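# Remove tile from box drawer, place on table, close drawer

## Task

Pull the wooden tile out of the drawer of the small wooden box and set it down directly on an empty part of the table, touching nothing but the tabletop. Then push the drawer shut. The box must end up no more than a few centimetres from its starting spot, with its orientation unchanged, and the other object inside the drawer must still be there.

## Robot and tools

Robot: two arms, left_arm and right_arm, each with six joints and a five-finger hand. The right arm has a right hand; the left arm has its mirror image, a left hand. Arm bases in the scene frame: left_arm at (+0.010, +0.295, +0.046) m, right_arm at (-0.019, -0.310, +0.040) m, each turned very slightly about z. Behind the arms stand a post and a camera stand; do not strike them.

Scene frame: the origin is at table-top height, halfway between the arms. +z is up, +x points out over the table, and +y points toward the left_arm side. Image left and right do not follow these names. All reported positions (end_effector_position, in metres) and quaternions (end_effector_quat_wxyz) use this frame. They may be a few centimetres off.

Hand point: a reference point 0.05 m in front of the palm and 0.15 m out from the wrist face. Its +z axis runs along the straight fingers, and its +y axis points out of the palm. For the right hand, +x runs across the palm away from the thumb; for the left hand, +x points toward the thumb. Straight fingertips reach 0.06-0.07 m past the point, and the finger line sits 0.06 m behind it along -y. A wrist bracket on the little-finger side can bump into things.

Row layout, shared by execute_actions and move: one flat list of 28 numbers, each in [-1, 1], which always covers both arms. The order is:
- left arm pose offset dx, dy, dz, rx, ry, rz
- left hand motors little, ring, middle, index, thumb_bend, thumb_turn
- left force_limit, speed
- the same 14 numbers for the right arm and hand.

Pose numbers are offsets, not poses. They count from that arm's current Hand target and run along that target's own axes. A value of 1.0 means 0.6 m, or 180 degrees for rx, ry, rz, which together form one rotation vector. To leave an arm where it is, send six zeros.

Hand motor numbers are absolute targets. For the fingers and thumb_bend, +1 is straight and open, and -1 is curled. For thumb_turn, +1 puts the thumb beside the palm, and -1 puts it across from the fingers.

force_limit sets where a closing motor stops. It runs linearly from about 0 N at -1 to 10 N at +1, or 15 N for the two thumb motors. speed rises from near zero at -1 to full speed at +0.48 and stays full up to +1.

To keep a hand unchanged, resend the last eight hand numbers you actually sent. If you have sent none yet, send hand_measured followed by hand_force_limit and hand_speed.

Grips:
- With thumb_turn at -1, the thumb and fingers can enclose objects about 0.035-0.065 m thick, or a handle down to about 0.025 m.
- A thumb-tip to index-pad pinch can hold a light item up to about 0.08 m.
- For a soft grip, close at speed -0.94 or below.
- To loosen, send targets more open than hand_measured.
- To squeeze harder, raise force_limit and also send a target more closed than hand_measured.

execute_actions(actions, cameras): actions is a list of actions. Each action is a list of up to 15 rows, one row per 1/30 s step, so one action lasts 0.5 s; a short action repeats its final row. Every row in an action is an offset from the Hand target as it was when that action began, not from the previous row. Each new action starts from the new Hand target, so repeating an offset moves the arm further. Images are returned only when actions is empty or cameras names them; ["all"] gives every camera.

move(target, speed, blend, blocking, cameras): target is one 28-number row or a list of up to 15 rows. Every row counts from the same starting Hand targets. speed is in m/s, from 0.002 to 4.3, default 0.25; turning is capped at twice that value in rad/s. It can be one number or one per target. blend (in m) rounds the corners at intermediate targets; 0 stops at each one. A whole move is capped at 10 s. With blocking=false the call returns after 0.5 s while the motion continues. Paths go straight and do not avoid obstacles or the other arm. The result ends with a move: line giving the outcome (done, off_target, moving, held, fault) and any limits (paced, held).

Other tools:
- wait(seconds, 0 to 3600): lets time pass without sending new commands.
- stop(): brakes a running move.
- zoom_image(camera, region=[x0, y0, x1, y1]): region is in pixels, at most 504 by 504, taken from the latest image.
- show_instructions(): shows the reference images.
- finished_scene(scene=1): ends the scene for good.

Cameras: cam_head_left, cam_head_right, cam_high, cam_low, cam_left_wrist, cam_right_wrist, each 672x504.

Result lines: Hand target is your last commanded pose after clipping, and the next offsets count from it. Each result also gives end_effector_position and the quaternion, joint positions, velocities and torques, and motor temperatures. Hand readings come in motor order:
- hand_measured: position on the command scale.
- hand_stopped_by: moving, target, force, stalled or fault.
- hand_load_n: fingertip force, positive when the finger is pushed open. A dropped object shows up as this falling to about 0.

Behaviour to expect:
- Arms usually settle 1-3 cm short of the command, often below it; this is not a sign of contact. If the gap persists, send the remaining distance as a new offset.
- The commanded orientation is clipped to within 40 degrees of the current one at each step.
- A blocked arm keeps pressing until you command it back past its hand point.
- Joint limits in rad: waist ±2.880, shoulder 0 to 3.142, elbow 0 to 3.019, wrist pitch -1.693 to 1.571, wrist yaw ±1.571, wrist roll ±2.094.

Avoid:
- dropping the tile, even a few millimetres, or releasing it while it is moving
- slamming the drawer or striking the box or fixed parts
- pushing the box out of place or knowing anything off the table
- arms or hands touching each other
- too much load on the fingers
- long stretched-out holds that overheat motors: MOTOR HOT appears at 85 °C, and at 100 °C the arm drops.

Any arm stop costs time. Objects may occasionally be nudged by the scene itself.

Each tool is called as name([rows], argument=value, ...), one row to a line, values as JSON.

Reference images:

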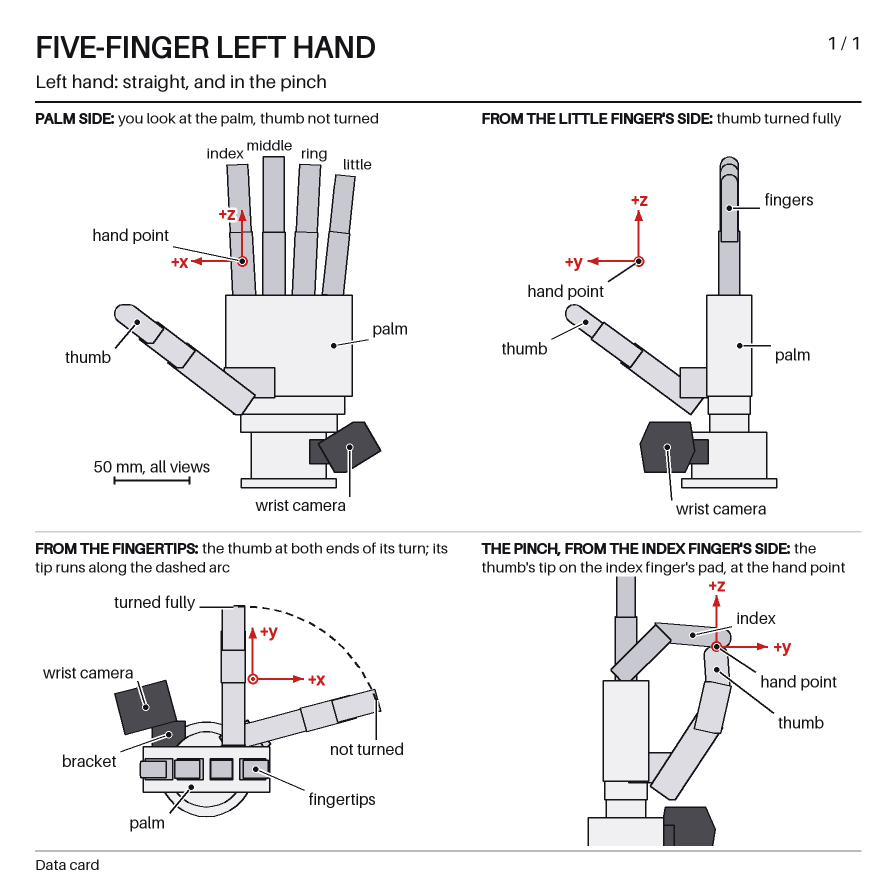

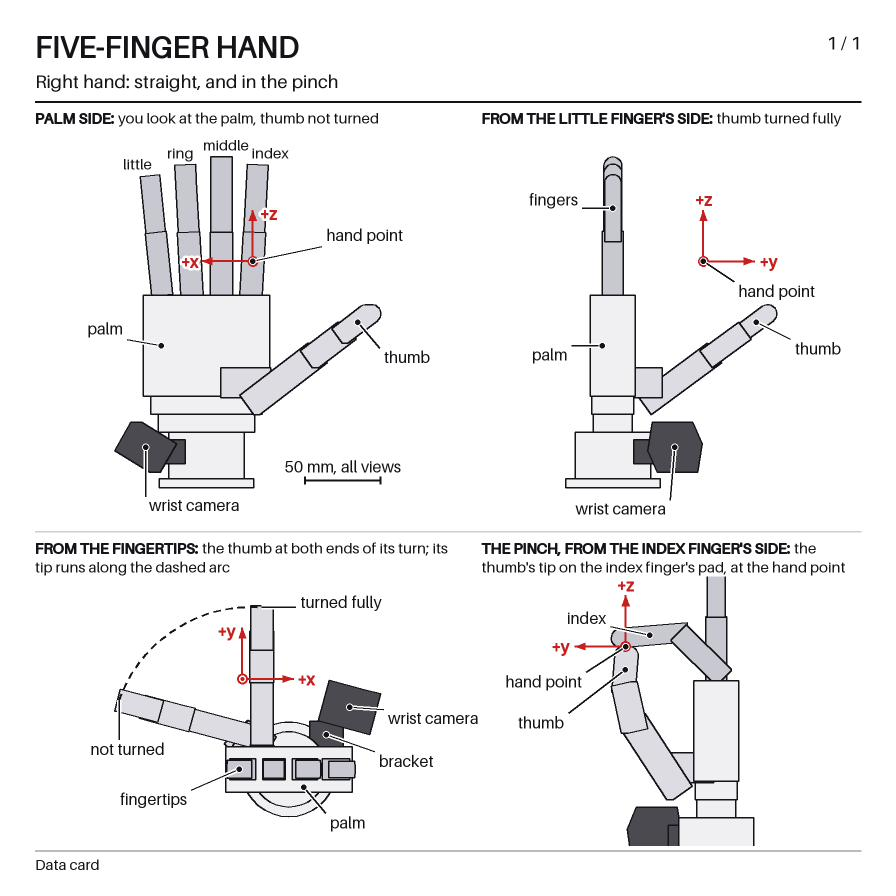

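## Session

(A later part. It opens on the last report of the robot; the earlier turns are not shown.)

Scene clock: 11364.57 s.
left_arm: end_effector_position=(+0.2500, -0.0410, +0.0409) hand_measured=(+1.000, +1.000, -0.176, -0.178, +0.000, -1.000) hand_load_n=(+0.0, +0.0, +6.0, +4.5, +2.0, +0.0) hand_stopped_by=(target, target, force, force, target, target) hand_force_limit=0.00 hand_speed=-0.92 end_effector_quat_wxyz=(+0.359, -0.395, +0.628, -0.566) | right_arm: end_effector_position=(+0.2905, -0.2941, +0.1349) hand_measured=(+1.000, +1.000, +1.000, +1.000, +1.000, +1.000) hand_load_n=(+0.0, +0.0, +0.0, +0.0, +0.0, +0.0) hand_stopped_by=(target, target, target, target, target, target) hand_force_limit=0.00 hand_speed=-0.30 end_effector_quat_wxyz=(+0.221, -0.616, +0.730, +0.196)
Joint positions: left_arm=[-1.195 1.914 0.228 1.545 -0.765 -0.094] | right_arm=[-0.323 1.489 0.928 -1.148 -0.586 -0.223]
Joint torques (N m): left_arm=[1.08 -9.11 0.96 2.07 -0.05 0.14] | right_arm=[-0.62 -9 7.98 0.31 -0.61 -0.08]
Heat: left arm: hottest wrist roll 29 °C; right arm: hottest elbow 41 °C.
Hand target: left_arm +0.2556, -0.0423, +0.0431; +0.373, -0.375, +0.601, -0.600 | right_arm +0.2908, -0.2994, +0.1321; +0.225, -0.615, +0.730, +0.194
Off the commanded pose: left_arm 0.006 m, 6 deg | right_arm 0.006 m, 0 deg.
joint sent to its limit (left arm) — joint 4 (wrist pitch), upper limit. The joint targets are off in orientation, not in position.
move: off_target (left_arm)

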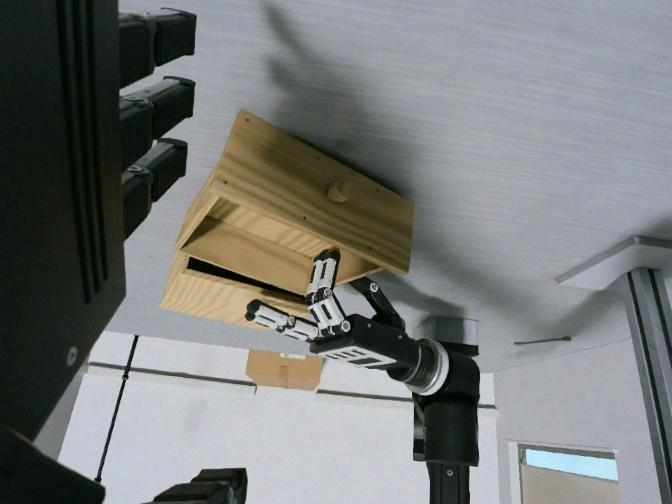

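move(target=[-0.0252,-0.001,-0.0087,0,0,0,1,1,-0.25,-0.25,0,-1,0,-0.92,0,0,0,0,0,0,1,1,1,1,1,1,0.0,-0.3], speed=0.03, cameras=["cam_right_wrist","cam_left_wrist"])

zoom_image(camera="cam_right_wrist", region=[170, 220, 350, 340])

zoom_image(camera="cam_right_wrist", region=[270, 260, 340, 315])

zoom_image(camera="cam_left_wrist", region=[60, 0, 380, 160])

Scene clock: 11377.10 s.
left_arm: end_effector_position=(+0.2532, -0.0325, +0.0377) hand_measured=(+1.000, +1.000, -0.176, -0.178, +0.000, -1.000) hand_load_n=(+0.0, +0.0, +6.5, +5.0, +2.5, +0.0) hand_stopped_by=(target, target, force, force, target, target) hand_force_limit=0.00 hand_speed=-0.92 end_effector_quat_wxyz=(+0.357, -0.394, +0.634, -0.561) | right_arm: end_effector_position=(+0.2905, -0.2941, +0.1349) hand_measured=(+1.000, +1.000, +1.000, +1.000, +1.000, +1.000) hand_load_n=(+0.0, +0.0, +0.0, +0.0, +0.0, +0.0) hand_stopped_by=(target, target, target, target, target, target) hand_force_limit=0.00 hand_speed=-0.30 end_effector_quat_wxyz=(+0.221, -0.616, +0.730, +0.196)
Joint positions: left_arm=[-1.166 1.914 0.213 1.545 -0.732 -0.094] | right_arm=[-0.323 1.489 0.928 -1.148 -0.586 -0.223]
Joint torques (N m): left_arm=[1.14 -10.7 -0.76 2.1 -0.18 0.11] | right_arm=[-0.67 -9 7.98 0.29 -0.61 -0.08]
Heat: left arm: hottest wrist roll 29 °C; right arm: hottest elbow 41 °C.
Hand target: left_arm +0.2575, -0.0264, +0.0436; +0.373, -0.375, +0.601, -0.600 | right_arm +0.2908, -0.2994, +0.1321; +0.225, -0.615, +0.730, +0.194
Off the commanded pose: left_arm 0.010 m, 7 deg | right_arm 0.006 m, 0 deg.
joint sent to its limit (left arm) — joint 4 (wrist pitch), upper limit. The joint targets are off in orientation, not in position.
move: off_target (left_arm)
Images, in order (width x height): cam_left_wrist 672x504, cam_right_wrist 672x504.

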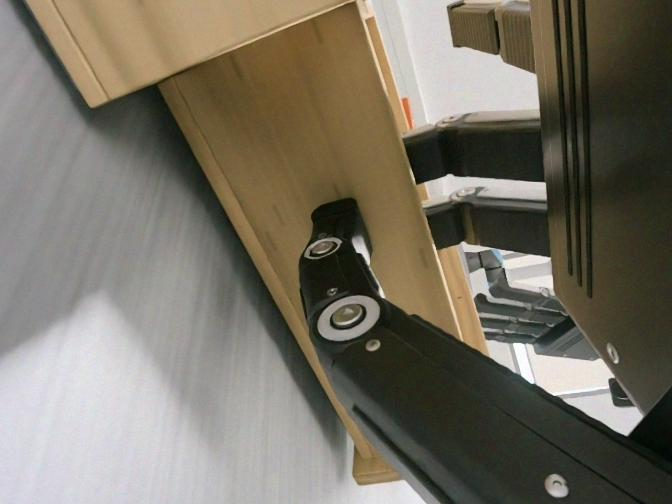

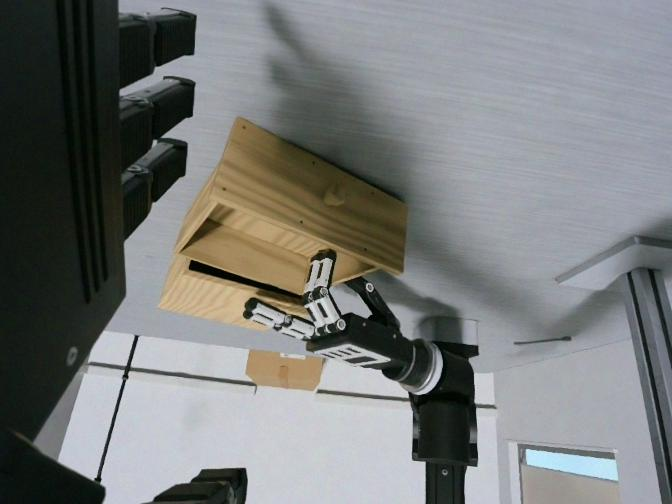

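Scaled by 2.800 from the camera's image (finer frame: 960x720).

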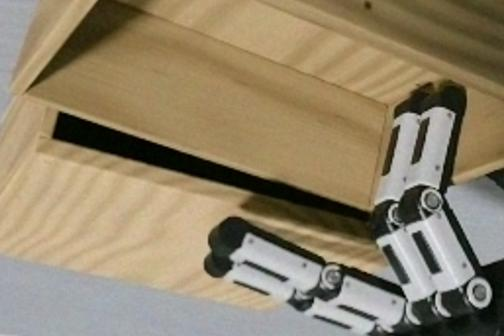

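Scaled by 7.200 from the camera's image (finer frame: 960x720).

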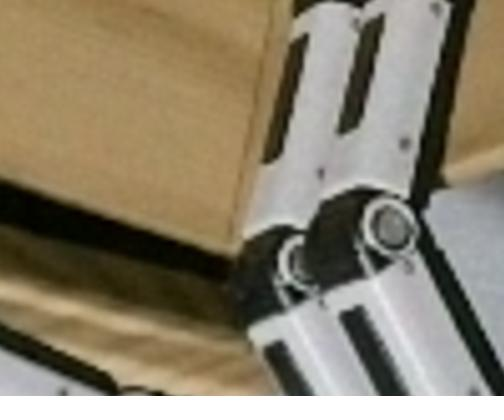

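Scaled by 1.575 from the camera's image (finer frame: 960x720).

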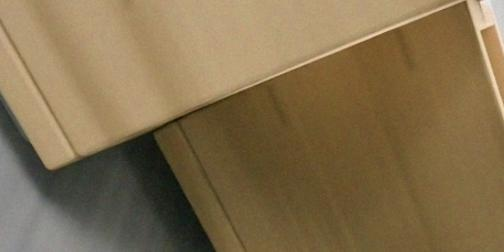

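wait(seconds=0.1, cameras=["cam_high","cam_low","cam_head_left","cam_head_right"])

zoom_image(camera="cam_high", region=[190, 250, 290, 350])

zoom_image(camera="cam_low", region=[250, 380, 400, 504])

zoom_image(camera="cam_head_right", region=[230, 260, 350, 350])

Scene clock: 11425.30 s.
left_arm: end_effector_position=(+0.2532, -0.0325, +0.0377) hand_measured=(+1.000, +1.000, -0.176, -0.178, +0.000, -1.000) hand_load_n=(+0.0, +0.0, +6.5, +5.0, +2.5, +0.0) hand_stopped_by=(target, target, force, force, target, target) hand_force_limit=0.00 hand_speed=-0.92 end_effector_quat_wxyz=(+0.357, -0.394, +0.634, -0.561) | right_arm: end_effector_position=(+0.2905, -0.2941, +0.1349) hand_measured=(+1.000, +1.000, +1.000, +1.000, +1.000, +1.000) hand_load_n=(+0.0, +0.0, +0.0, +0.0, +0.0, +0.0) hand_stopped_by=(target, target, target, target, target, target) hand_force_limit=0.00 hand_speed=-0.30 end_effector_quat_wxyz=(+0.221, -0.616, +0.730, +0.196)
Joint positions: left_arm=[-1.166 1.914 0.213 1.545 -0.732 -0.094] | right_arm=[-0.323 1.489 0.928 -1.148 -0.586 -0.223]
Joint torques (N m): left_arm=[1.2 -10.7 -0.7 2.07 -0.19 0.1] | right_arm=[-0.62 -9 7.97 0.32 -0.61 -0.08]
Heat: left arm: hottest shoulder 29 °C; right arm: hottest elbow 41 °C.
Hand target: left_arm +0.2575, -0.0264, +0.0436; +0.373, -0.375, +0.601, -0.600 | right_arm +0.2908, -0.2994, +0.1321; +0.225, -0.615, +0.730, +0.194
Off the commanded pose: left_arm 0.010 m, 7 deg | right_arm 0.006 m, 0 deg.
wait: 0.10 s; at rest from the start
Images, in order (width x height): cam_head_left 672x504, cam_head_right 672x504, cam_high 672x504, cam_low 672x504.

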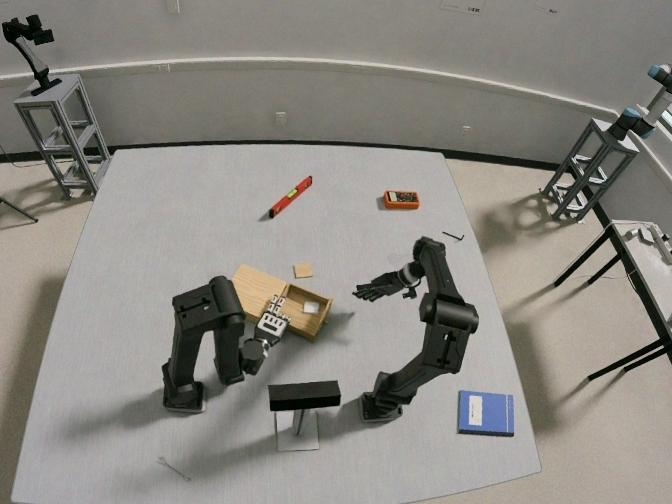

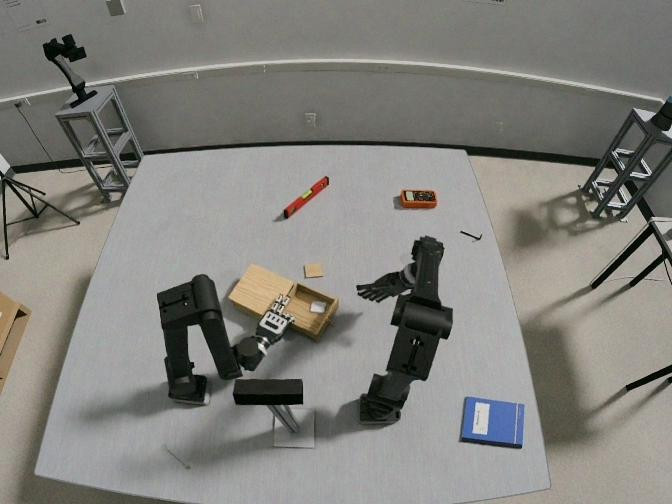

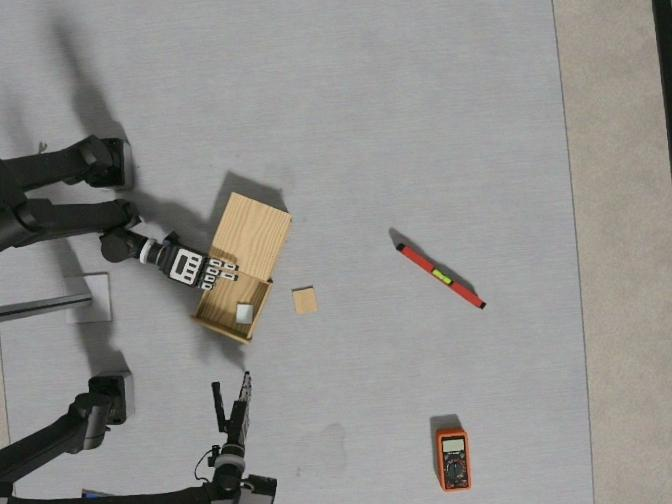

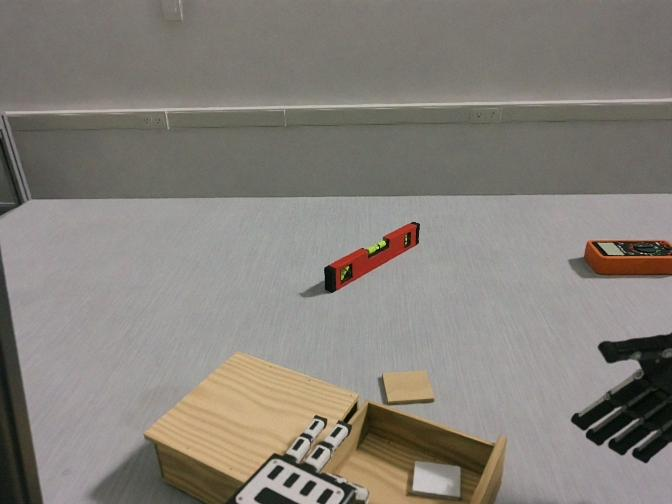

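Scaled by 5.040 from the camera's image (finer frame: 960x720).

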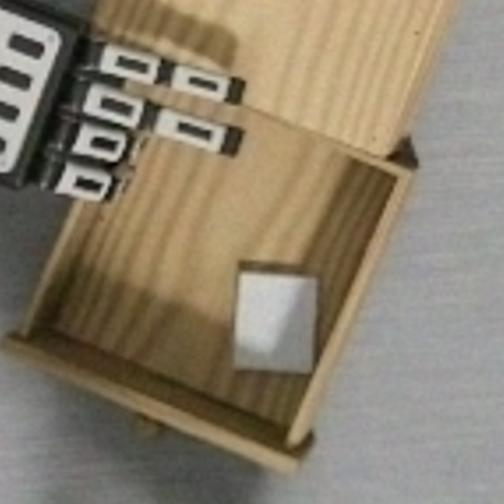

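Scaled by 3.360 from the camera's image (finer frame: 960x720).

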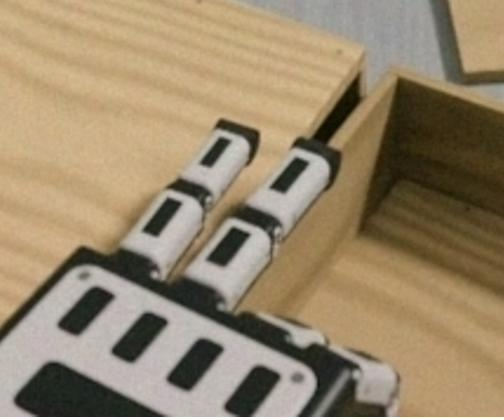

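Scaled by 4.200 from the camera's image (finer frame: 960x720).

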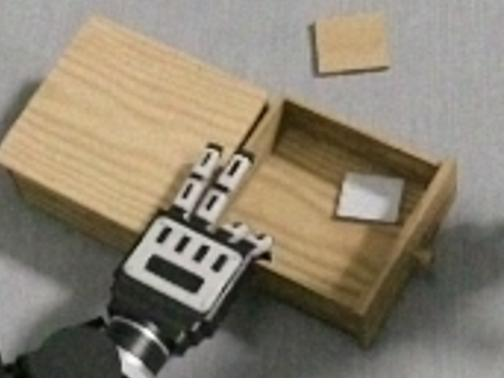

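move(target=[0.017,0.016,0.002,0,0,0,1,1,-0.25,-0.25,0,-1,0,-0.92,0,0,0,0,0,0,1,1,1,1,1,1,0.0,-0.3], speed=0.03, cameras=["cam_right_wrist","cam_left_wrist"])

zoom_image(camera="cam_right_wrist", region=[170, 220, 350, 340])

zoom_image(camera="cam_left_wrist", region=[60, 0, 380, 160])

Scene clock: 11461.87 s.
left_arm: end_effector_position=(+0.2557, -0.0322, +0.0360) hand_measured=(+1.000, +1.000, -0.176, -0.178, +0.000, -1.000) hand_load_n=(+0.0, +0.0, +7.0, +4.5, +2.5, +0.0) hand_stopped_by=(target, target, force, force, target, target) hand_force_limit=0.00 hand_speed=-0.92 end_effector_quat_wxyz=(+0.364, -0.399, +0.630, -0.557) | right_arm: end_effector_position=(+0.2905, -0.2941, +0.1349) hand_measured=(+1.000, +1.000, +1.000, +1.000, +1.000, +1.000) hand_load_n=(+0.0, +0.0, +0.0, +0.0, +0.0, +0.0) hand_stopped_by=(target, target, target, target, target, target) hand_force_limit=0.00 hand_speed=-0.30 end_effector_quat_wxyz=(+0.221, -0.616, +0.730, +0.196)
Joint positions: left_arm=[-1.17 1.924 0.222 1.545 -0.756 -0.094] | right_arm=[-0.323 1.489 0.928 -1.148 -0.586 -0.223]
Joint torques (N m): left_arm=[-0.38 -8.12 0.72 2.06 -0.29 0] | right_arm=[-0.67 -9 7.98 0.32 -0.61 -0.08]
Heat: left arm: hottest shoulder 29 °C; right arm: hottest elbow 41 °C.
Hand target: left_arm +0.2541, -0.0362, +0.0341; +0.373, -0.375, +0.600, -0.600 | right_arm +0.2908, -0.2994, +0.1321; +0.225, -0.615, +0.730, +0.194
Off the commanded pose: left_arm 0.005 m, 7 deg | right_arm 0.006 m, 0 deg.
joint sent to its limit (left arm) — joint 4 (wrist pitch), upper limit. The joint targets are off in orientation, not in position.
move: off_target (left_arm)
Images, in order (width x height): cam_left_wrist 672x504, cam_right_wrist 672x504.

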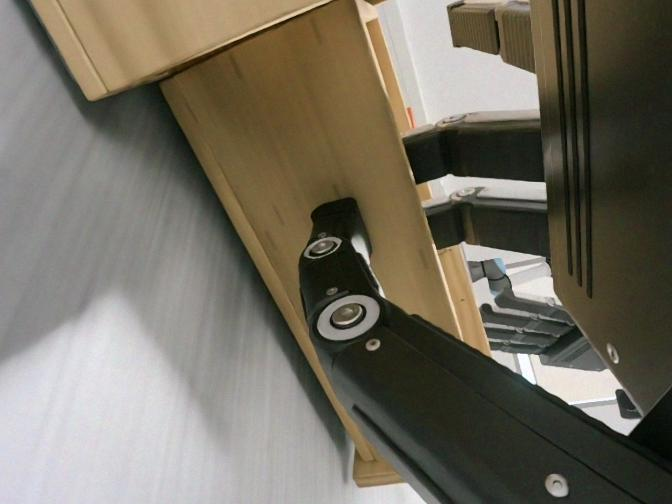

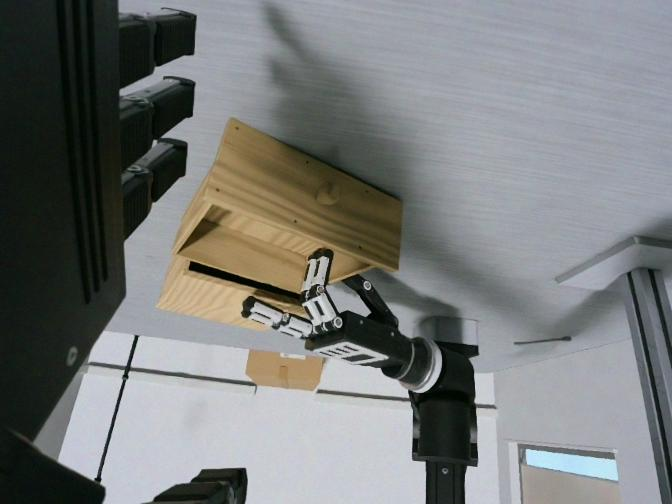

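Scaled by 2.800 from the camera's image (finer frame: 960x720).

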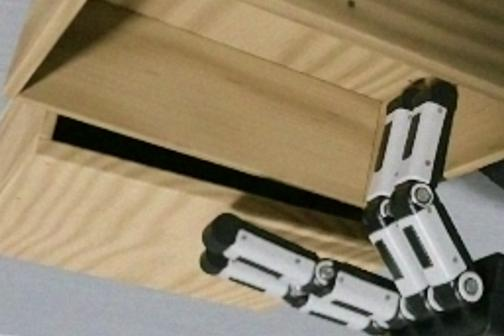

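Scaled by 1.575 from the camera's image (finer frame: 960x720).

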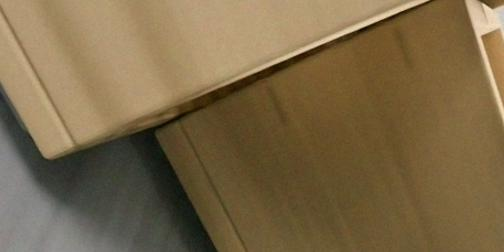

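move(target=[0.004,0.012,0,0,0,0,1,1,-0.25,-0.25,0,-1,0,-0.92,0.0438,-0.0717,-0.152,0,0,0,1,1,1,1,1,1,0.0,-0.3], speed=0.12, cameras=["cam_right_wrist","cam_left_wrist"])

Scene clock: 11550.23 s.
left_arm: end_effector_position=(+0.2560, -0.0352, +0.0317) hand_measured=(+1.000, +1.000, -0.176, -0.178, +0.000, -1.000) hand_load_n=(-0.5, +0.0, +7.0, +5.0, +3.0, +0.0) hand_stopped_by=(target, target, force, force, target, target) hand_force_limit=0.00 hand_speed=-0.92 end_effector_quat_wxyz=(+0.366, -0.400, +0.631, -0.555) | right_arm: end_effector_position=(+0.3107, -0.3676, +0.1857) hand_measured=(+1.000, +1.000, +1.000, +1.000, +1.000, +1.000) hand_load_n=(+0.0, +0.0, +0.0, +0.0, +0.0, +0.0) hand_stopped_by=(target, target, target, target, target, target) hand_force_limit=0.00 hand_speed=-0.30 end_effector_quat_wxyz=(+0.219, -0.611, +0.732, +0.206)
Joint positions: left_arm=[-1.177 1.944 0.234 1.549 -0.767 -0.095] | right_arm=[-0.473 1.576 1.165 -1.415 -0.562 -0.395]
Joint torques (N m): left_arm=[-0.67 -7.88 0.49 1.92 -0.21 -0.07] | right_arm=[-0.44 -10.46 12.29 -0.51 -0.45 -0.04]
Heat: left arm: hottest wrist roll 29 °C; right arm: hottest elbow 41 °C.
Hand target: left_arm +0.2529, -0.0383, +0.0268; +0.372, -0.375, +0.601, -0.600 | right_arm +0.3213, -0.3789, +0.1920; +0.225, -0.616, +0.730, +0.194
Off the commanded pose: left_arm 0.006 m, 7 deg | right_arm 0.017 m, 2 deg.
joint sent to its limit (left arm) — joint 4 (wrist pitch), upper limit. The joint targets are off in orientation, not in position.
move: off_target (left_arm, right_arm)
Images, in order (width x height): cam_left_wrist 672x504, cam_right_wrist 672x504.

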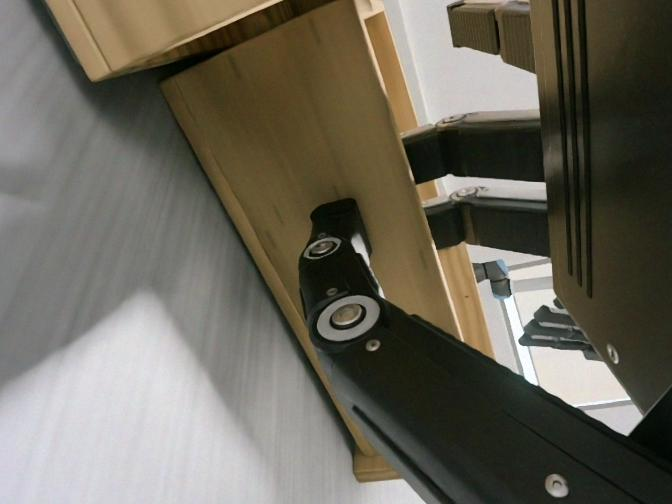

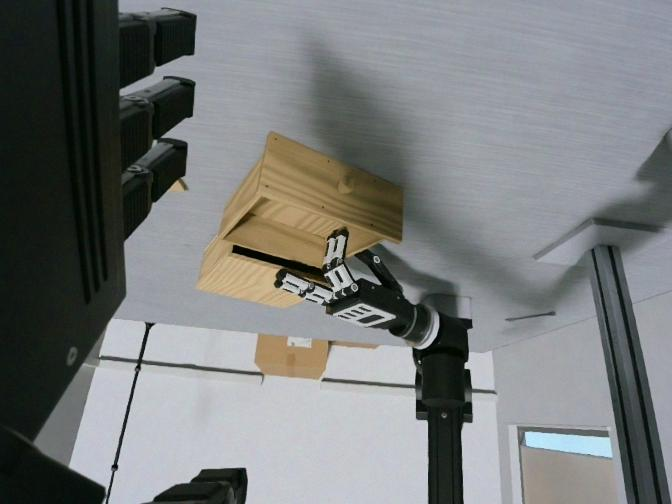

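execute_actions(actions=[])

Scene clock: 11587.90 s.
left_arm: end_effector_position=(+0.2560, -0.0352, +0.0317) hand_measured=(+1.000, +1.000, -0.176, -0.178, +0.000, -1.000) hand_load_n=(+0.0, +0.0, +7.0, +5.0, +3.0, +0.0) hand_stopped_by=(target, target, force, force, target, target) hand_force_limit=0.00 hand_speed=-0.92 end_effector_quat_wxyz=(+0.366, -0.400, +0.631, -0.555) | right_arm: end_effector_position=(+0.3107, -0.3676, +0.1856) hand_measured=(+1.000, +1.000, +1.000, +1.000, +1.000, +1.000) hand_load_n=(+0.0, +0.0, +0.0, +0.0, +0.0, +0.0) hand_stopped_by=(target, target, target, target, target, target) hand_force_limit=0.00 hand_speed=-0.30 end_effector_quat_wxyz=(+0.219, -0.611, +0.732, +0.206)
Joint positions: left_arm=[-1.177 1.944 0.234 1.549 -0.767 -0.095] | right_arm=[-0.473 1.576 1.165 -1.415 -0.562 -0.395]
Joint velocities: within noise
Joint torques (N m): left_arm=[-0.38 -7.82 0.49 1.95 -0.22 -0.06] | right_arm=[-0.5 -10.46 12.27 -0.51 -0.45 -0.08]
Motor temperatures (°C): left_arm=[26 28 27 28 25 29] | right_arm=[29 31 43 24 26 29]
Heat: left arm: hottest wrist roll 29 °C; right arm: hottest elbow 43 °C.
Hand target: left_arm +0.2529, -0.0383, +0.0268; +0.372, -0.375, +0.601, -0.600 | right_arm +0.3214, -0.3789, +0.1920; +0.225, -0.616, +0.730, +0.194
Off the commanded pose: left_arm 0.006 m, 7 deg | right_arm 0.017 m, 2 deg.

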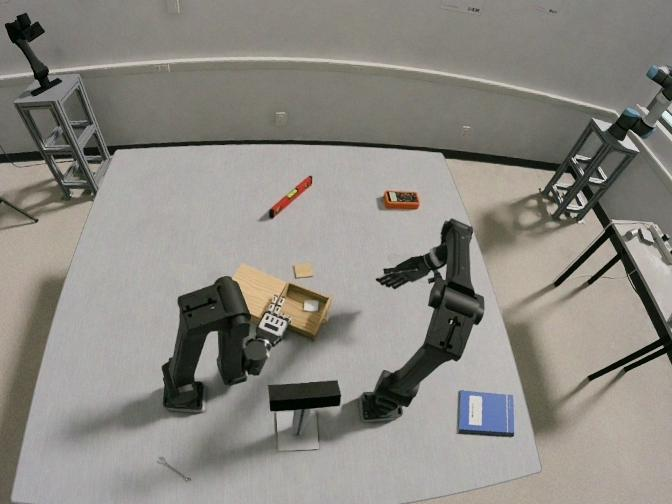

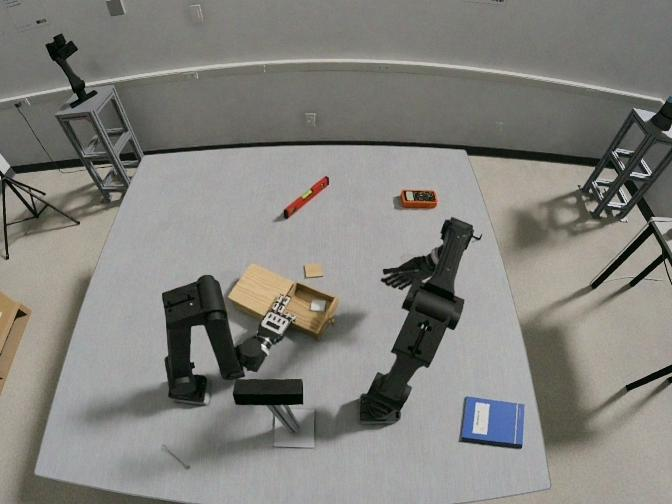

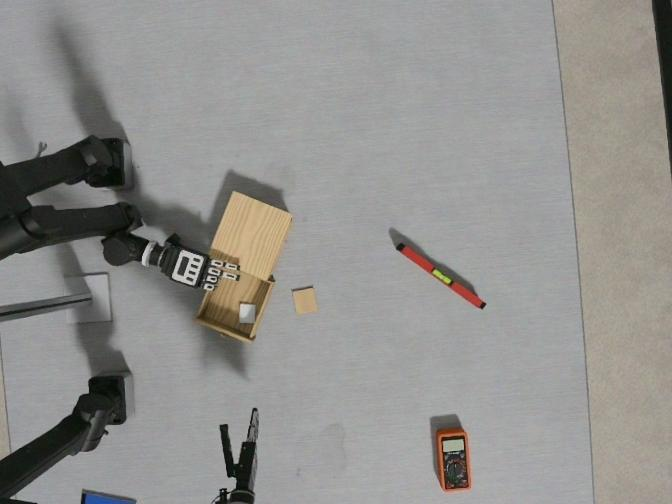

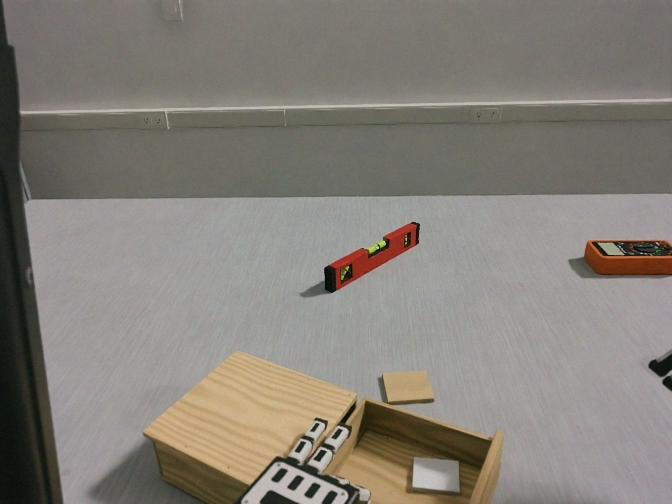

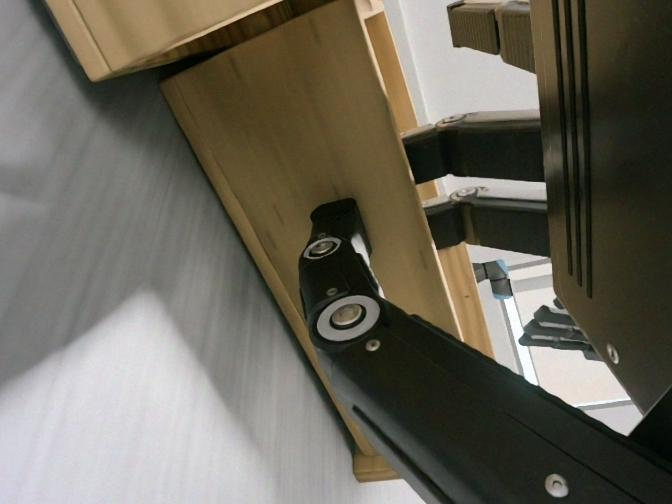

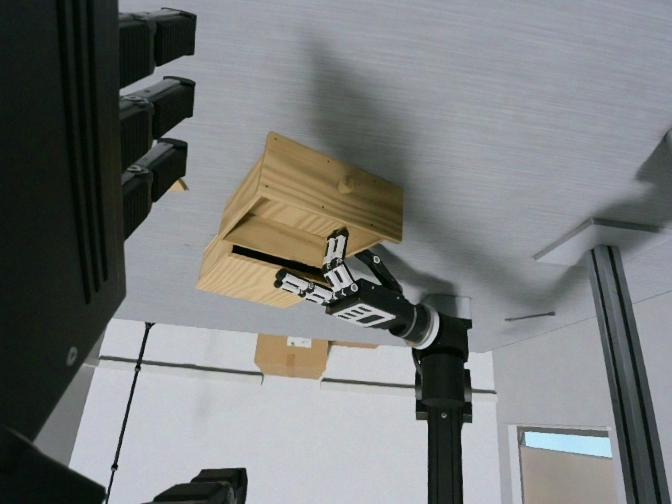

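move([
  [0.12,-0.008,0.06,0,-0.03,0,1,1,-0.25,-0.25,0,-1,0,-0.92,0,0,0,0,0,0,1,1,1,1,1,1,0,-0.3],
], speed=0.05, cameras=["cam_high","cam_right_wrist"])

Scene clock: 11651.23 s.
left_arm: end_effector_position=(+0.2557, -0.1138, +0.0343) hand_measured=(+1.000, +1.000, -0.176, -0.178, +0.000, -1.000) hand_load_n=(+0.0, +0.0, +5.5, +5.0, +1.5, +0.0) hand_stopped_by=(target, target, force, force, target, target) hand_force_limit=0.00 hand_speed=-0.92 end_effector_quat_wxyz=(+0.397, -0.411, +0.585, -0.575) | right_arm: end_effector_position=(+0.3107, -0.3676, +0.1856) hand_measured=(+1.000, +1.000, +1.000, +1.000, +1.000, +1.000) hand_load_n=(+0.0, +0.0, +0.0, +0.0, +0.0, +0.0) hand_stopped_by=(target, target, target, target, target, target) hand_force_limit=0.00 hand_speed=-0.30 end_effector_quat_wxyz=(+0.219, -0.611, +0.732, +0.206)
Joint positions: left_arm=[-1.312 2.041 0.453 1.549 -0.978 -0.04] | right_arm=[-0.473 1.576 1.165 -1.415 -0.562 -0.395]
Joint torques (N m): left_arm=[-0.38 -11.11 2 1.81 -0.17 0.12] | right_arm=[-0.32 -10.46 12.29 -0.51 -0.45 -0.08]
Heat: left arm: hottest wrist roll 29 °C; right arm: hottest elbow 45 °C.
Hand target: left_arm +0.2536, -0.1189, +0.0318; +0.400, -0.403, +0.582, -0.582 | right_arm +0.3214, -0.3789, +0.1920; +0.225, -0.615, +0.730, +0.194
Off the commanded pose: left_arm 0.006 m, 1 deg | right_arm 0.017 m, 2 deg.
joint sent to its limit (left arm) — joint 4 (wrist pitch), upper limit. The joint targets still meet the commanded pose.
move: done

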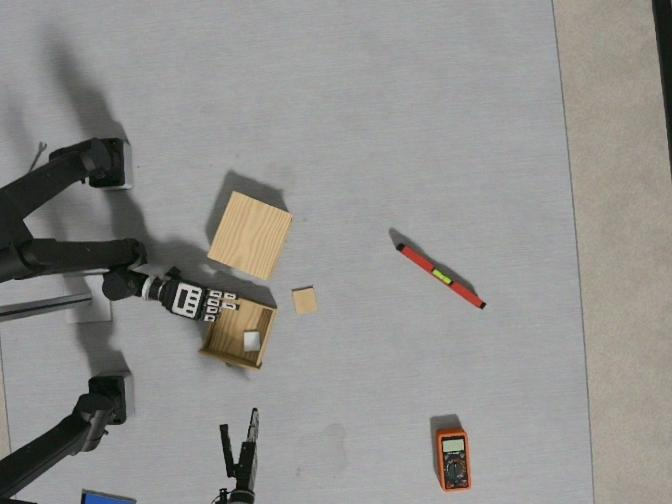

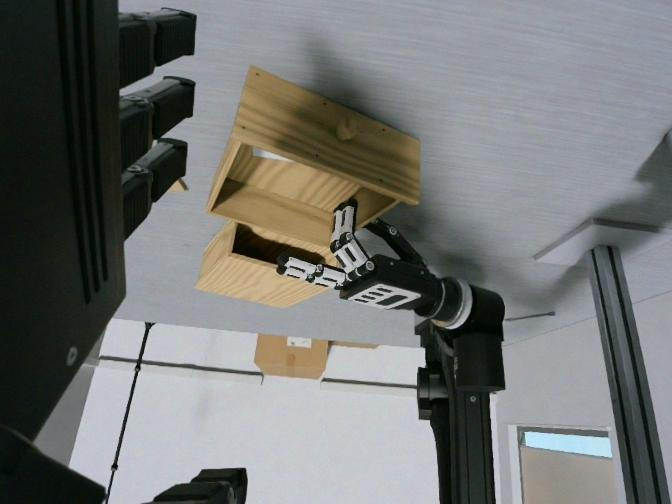

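move([
  [0.09,-0.002,0.04,0,-0.05,0,1,1,-0.25,-0.25,0,-1,0,-0.92,0,0,0,0,0,0,1,1,1,1,1,1,0,-0.3],
], speed=0.05, cameras=["cam_high","cam_right_wrist"])

Scene clock: 11667.00 s.
left_arm: end_effector_position=(+0.2594, -0.1692, +0.0361) hand_measured=(+1.000, +1.000, -0.176, -0.178, +0.000, -1.000) hand_load_n=(+0.0, +0.0, +5.0, +4.5, +1.5, +0.0) hand_stopped_by=(target, target, force, force, target, target) hand_force_limit=0.00 hand_speed=-0.92 end_effector_quat_wxyz=(+0.444, -0.451, +0.546, -0.549) | right_arm: end_effector_position=(+0.3107, -0.3676, +0.1856) hand_measured=(+1.000, +1.000, +1.000, +1.000, +1.000, +1.000) hand_load_n=(+0.0, +0.0, +0.0, +0.0, +0.0, +0.0) hand_stopped_by=(target, target, target, target, target, target) hand_force_limit=0.00 hand_speed=-0.30 end_effector_quat_wxyz=(+0.219, -0.611, +0.732, +0.206)
Joint positions: left_arm=[-1.386 2.079 0.667 1.403 -1.206 -0.02] | right_arm=[-0.473 1.576 1.165 -1.415 -0.562 -0.395]
Joint torques (N m): left_arm=[-0.5 -13.51 4.15 0.94 -0.17 0.09] | right_arm=[-0.44 -10.46 12.29 -0.51 -0.45 -0.08]
Heat: left arm: hottest wrist roll 29 °C; right arm: hottest elbow 45 °C.
Hand target: left_arm +0.2568, -0.1778, +0.0330; +0.445, -0.447, +0.549, -0.548 | right_arm +0.3214, -0.3789, +0.1920; +0.225, -0.615, +0.730, +0.194
Off the commanded pose: left_arm 0.010 m, 1 deg | right_arm 0.017 m, 2 deg.
move: done

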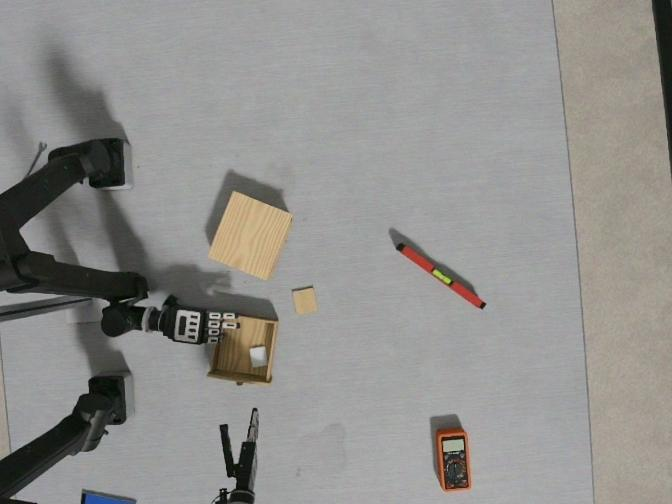

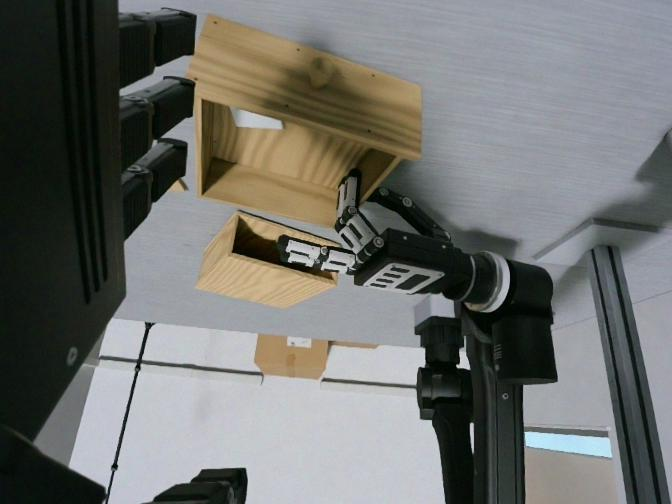

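move([
  [0,0.0,0,0,0,0,1,1,0.35,0.35,0,-1,-0.4,-0.3,0,0,0,0,0,0,1,1,1,1,1,1,0,-0.3],
], speed=0.05, cameras=["cam_high","cam_right_wrist"])

zoom_image(camera="cam_right_wrist", region=[180, 120, 440, 300])

Scene clock: 11676.93 s.
left_arm: end_effector_position=(+0.2595, -0.1703, +0.0368) hand_measured=(+1.000, +1.000, +0.350, +0.350, +0.000, -1.000) hand_load_n=(+0.0, +0.0, -0.5, +0.0, +0.0, +0.0) hand_stopped_by=(target, target, target, target, target, target) hand_force_limit=-0.40 hand_speed=-0.30 end_effector_quat_wxyz=(+0.444, -0.452, +0.545, -0.550) | right_arm: end_effector_position=(+0.3107, -0.3676, +0.1856) hand_measured=(+1.000, +1.000, +1.000, +1.000, +1.000, +1.000) hand_load_n=(+0.0, +0.0, +0.0, +0.0, +0.0, +0.0) hand_stopped_by=(target, target, target, target, target, target) hand_force_limit=0.00 hand_speed=-0.30 end_effector_quat_wxyz=(+0.219, -0.611, +0.732, +0.206)
Joint positions: left_arm=[-1.386 2.079 0.67 1.403 -1.207 -0.02] | right_arm=[-0.473 1.576 1.165 -1.415 -0.562 -0.395]
Joint torques (N m): left_arm=[-0.32 -13.57 4.01 0.96 -0.13 0.09] | right_arm=[-0.38 -10.46 12.3 -0.51 -0.45 -0.08]
Heat: left arm: hottest wrist roll 29 °C; right arm: hottest elbow 45 °C.
Hand target: left_arm +0.2567, -0.1779, +0.0330; +0.445, -0.447, +0.549, -0.548 | right_arm +0.3214, -0.3789, +0.1920; +0.225, -0.615, +0.730, +0.194
Off the commanded pose: left_arm 0.009 m, 1 deg | right_arm 0.017 m, 2 deg.
move: done

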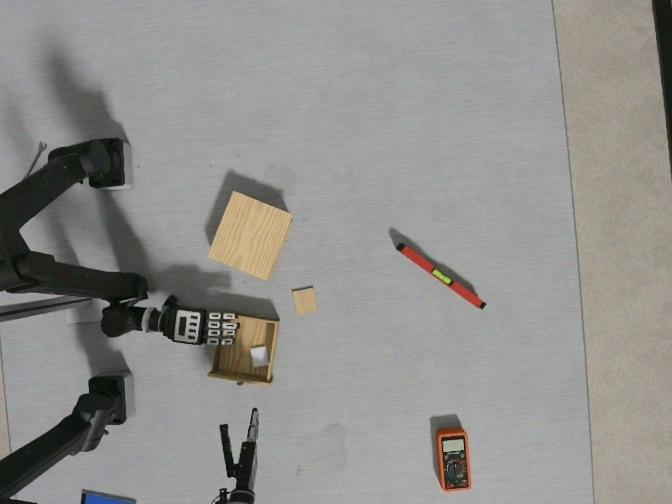

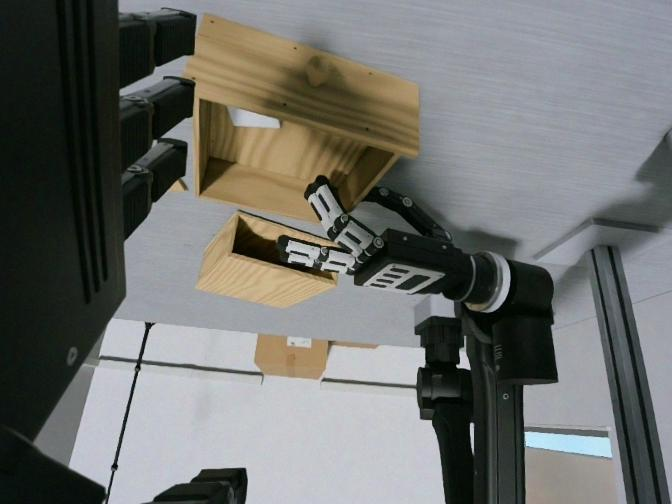

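Scaled by 1.938 from the camera's image (finer frame: 960x720).

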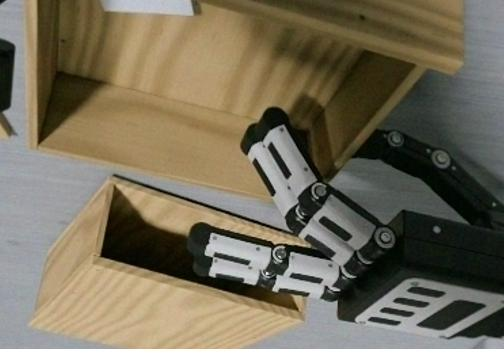

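move([
  [0,-0.2,-0.02,0,0,0,1,1,0.35,0.35,0,-1,-0.4,-0.3,0,0,0,0,0,0,1,1,1,1,1,1,0,-0.3],
], speed=0.1, cameras=["cam_high","cam_right_wrist"])

zoom_image(camera="cam_high", region=[180, 170, 340, 290])

zoom_image(camera="cam_high", region=[180, 280, 340, 400])

Scene clock: 11694.97 s.
left_arm: end_effector_position=(+0.2501, -0.1752, +0.1512) hand_measured=(+1.000, +1.000, +0.350, +0.350, +0.000, -1.000) hand_load_n=(+0.0, +0.0, +0.0, +0.0, +0.5, +0.0) hand_stopped_by=(target, target, target, target, target, target) hand_force_limit=-0.40 hand_speed=-0.30 end_effector_quat_wxyz=(+0.447, -0.449, +0.546, -0.548) | right_arm: end_effector_position=(+0.3107, -0.3676, +0.1856) hand_measured=(+1.000, +1.000, +1.000, +1.000, +1.000, +1.000) hand_load_n=(+0.0, +0.0, +0.0, +0.0, +0.0, +0.0) hand_stopped_by=(target, target, target, target, target, target) hand_force_limit=0.00 hand_speed=-0.30 end_effector_quat_wxyz=(+0.219, -0.611, +0.732, +0.206)
Joint positions: left_arm=[-1.412 1.707 0.658 1.047 -1.233 -0.005] | right_arm=[-0.473 1.576 1.165 -1.415 -0.562 -0.395]
Joint torques (N m): left_arm=[-0.44 -14.04 4.98 0.66 -0.14 -0.03] | right_arm=[-0.38 -10.46 12.27 -0.53 -0.46 -0.08]
Heat: left arm: hottest wrist roll 29 °C; right arm: hottest elbow 45 °C.
Hand target: left_arm +0.2454, -0.1753, +0.1531; +0.445, -0.447, +0.549, -0.548 | right_arm +0.3214, -0.3789, +0.1920; +0.225, -0.615, +0.730, +0.194
Off the commanded pose: left_arm 0.005 m, 0 deg | right_arm 0.017 m, 2 deg.
move: done

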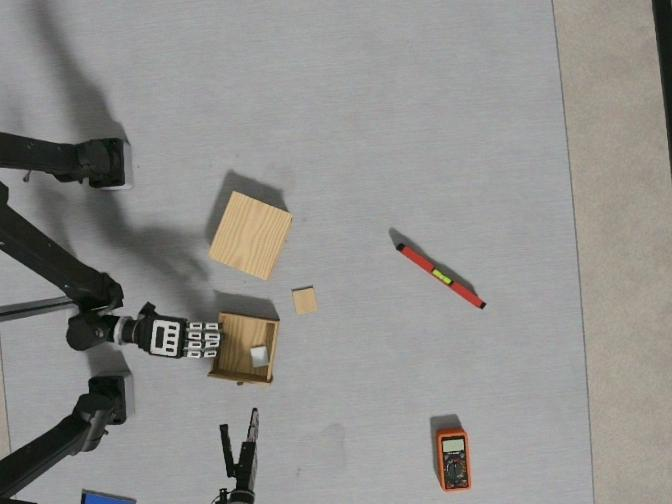

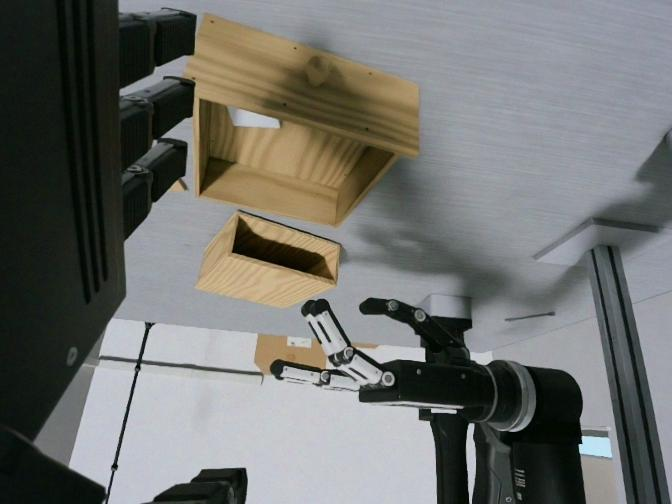

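Scaled by 3.150 from the camera's image (finer frame: 960x720).

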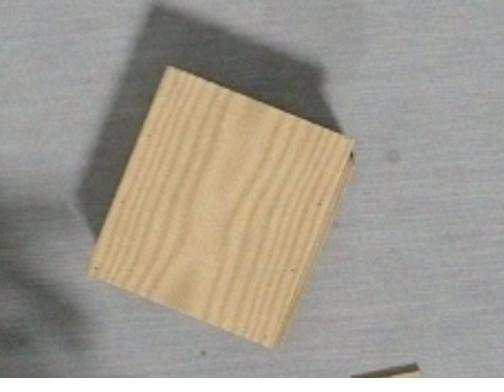

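Scaled by 3.150 from the camera's image (finer frame: 960x720).

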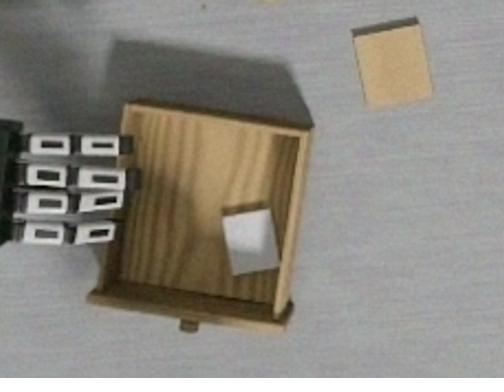

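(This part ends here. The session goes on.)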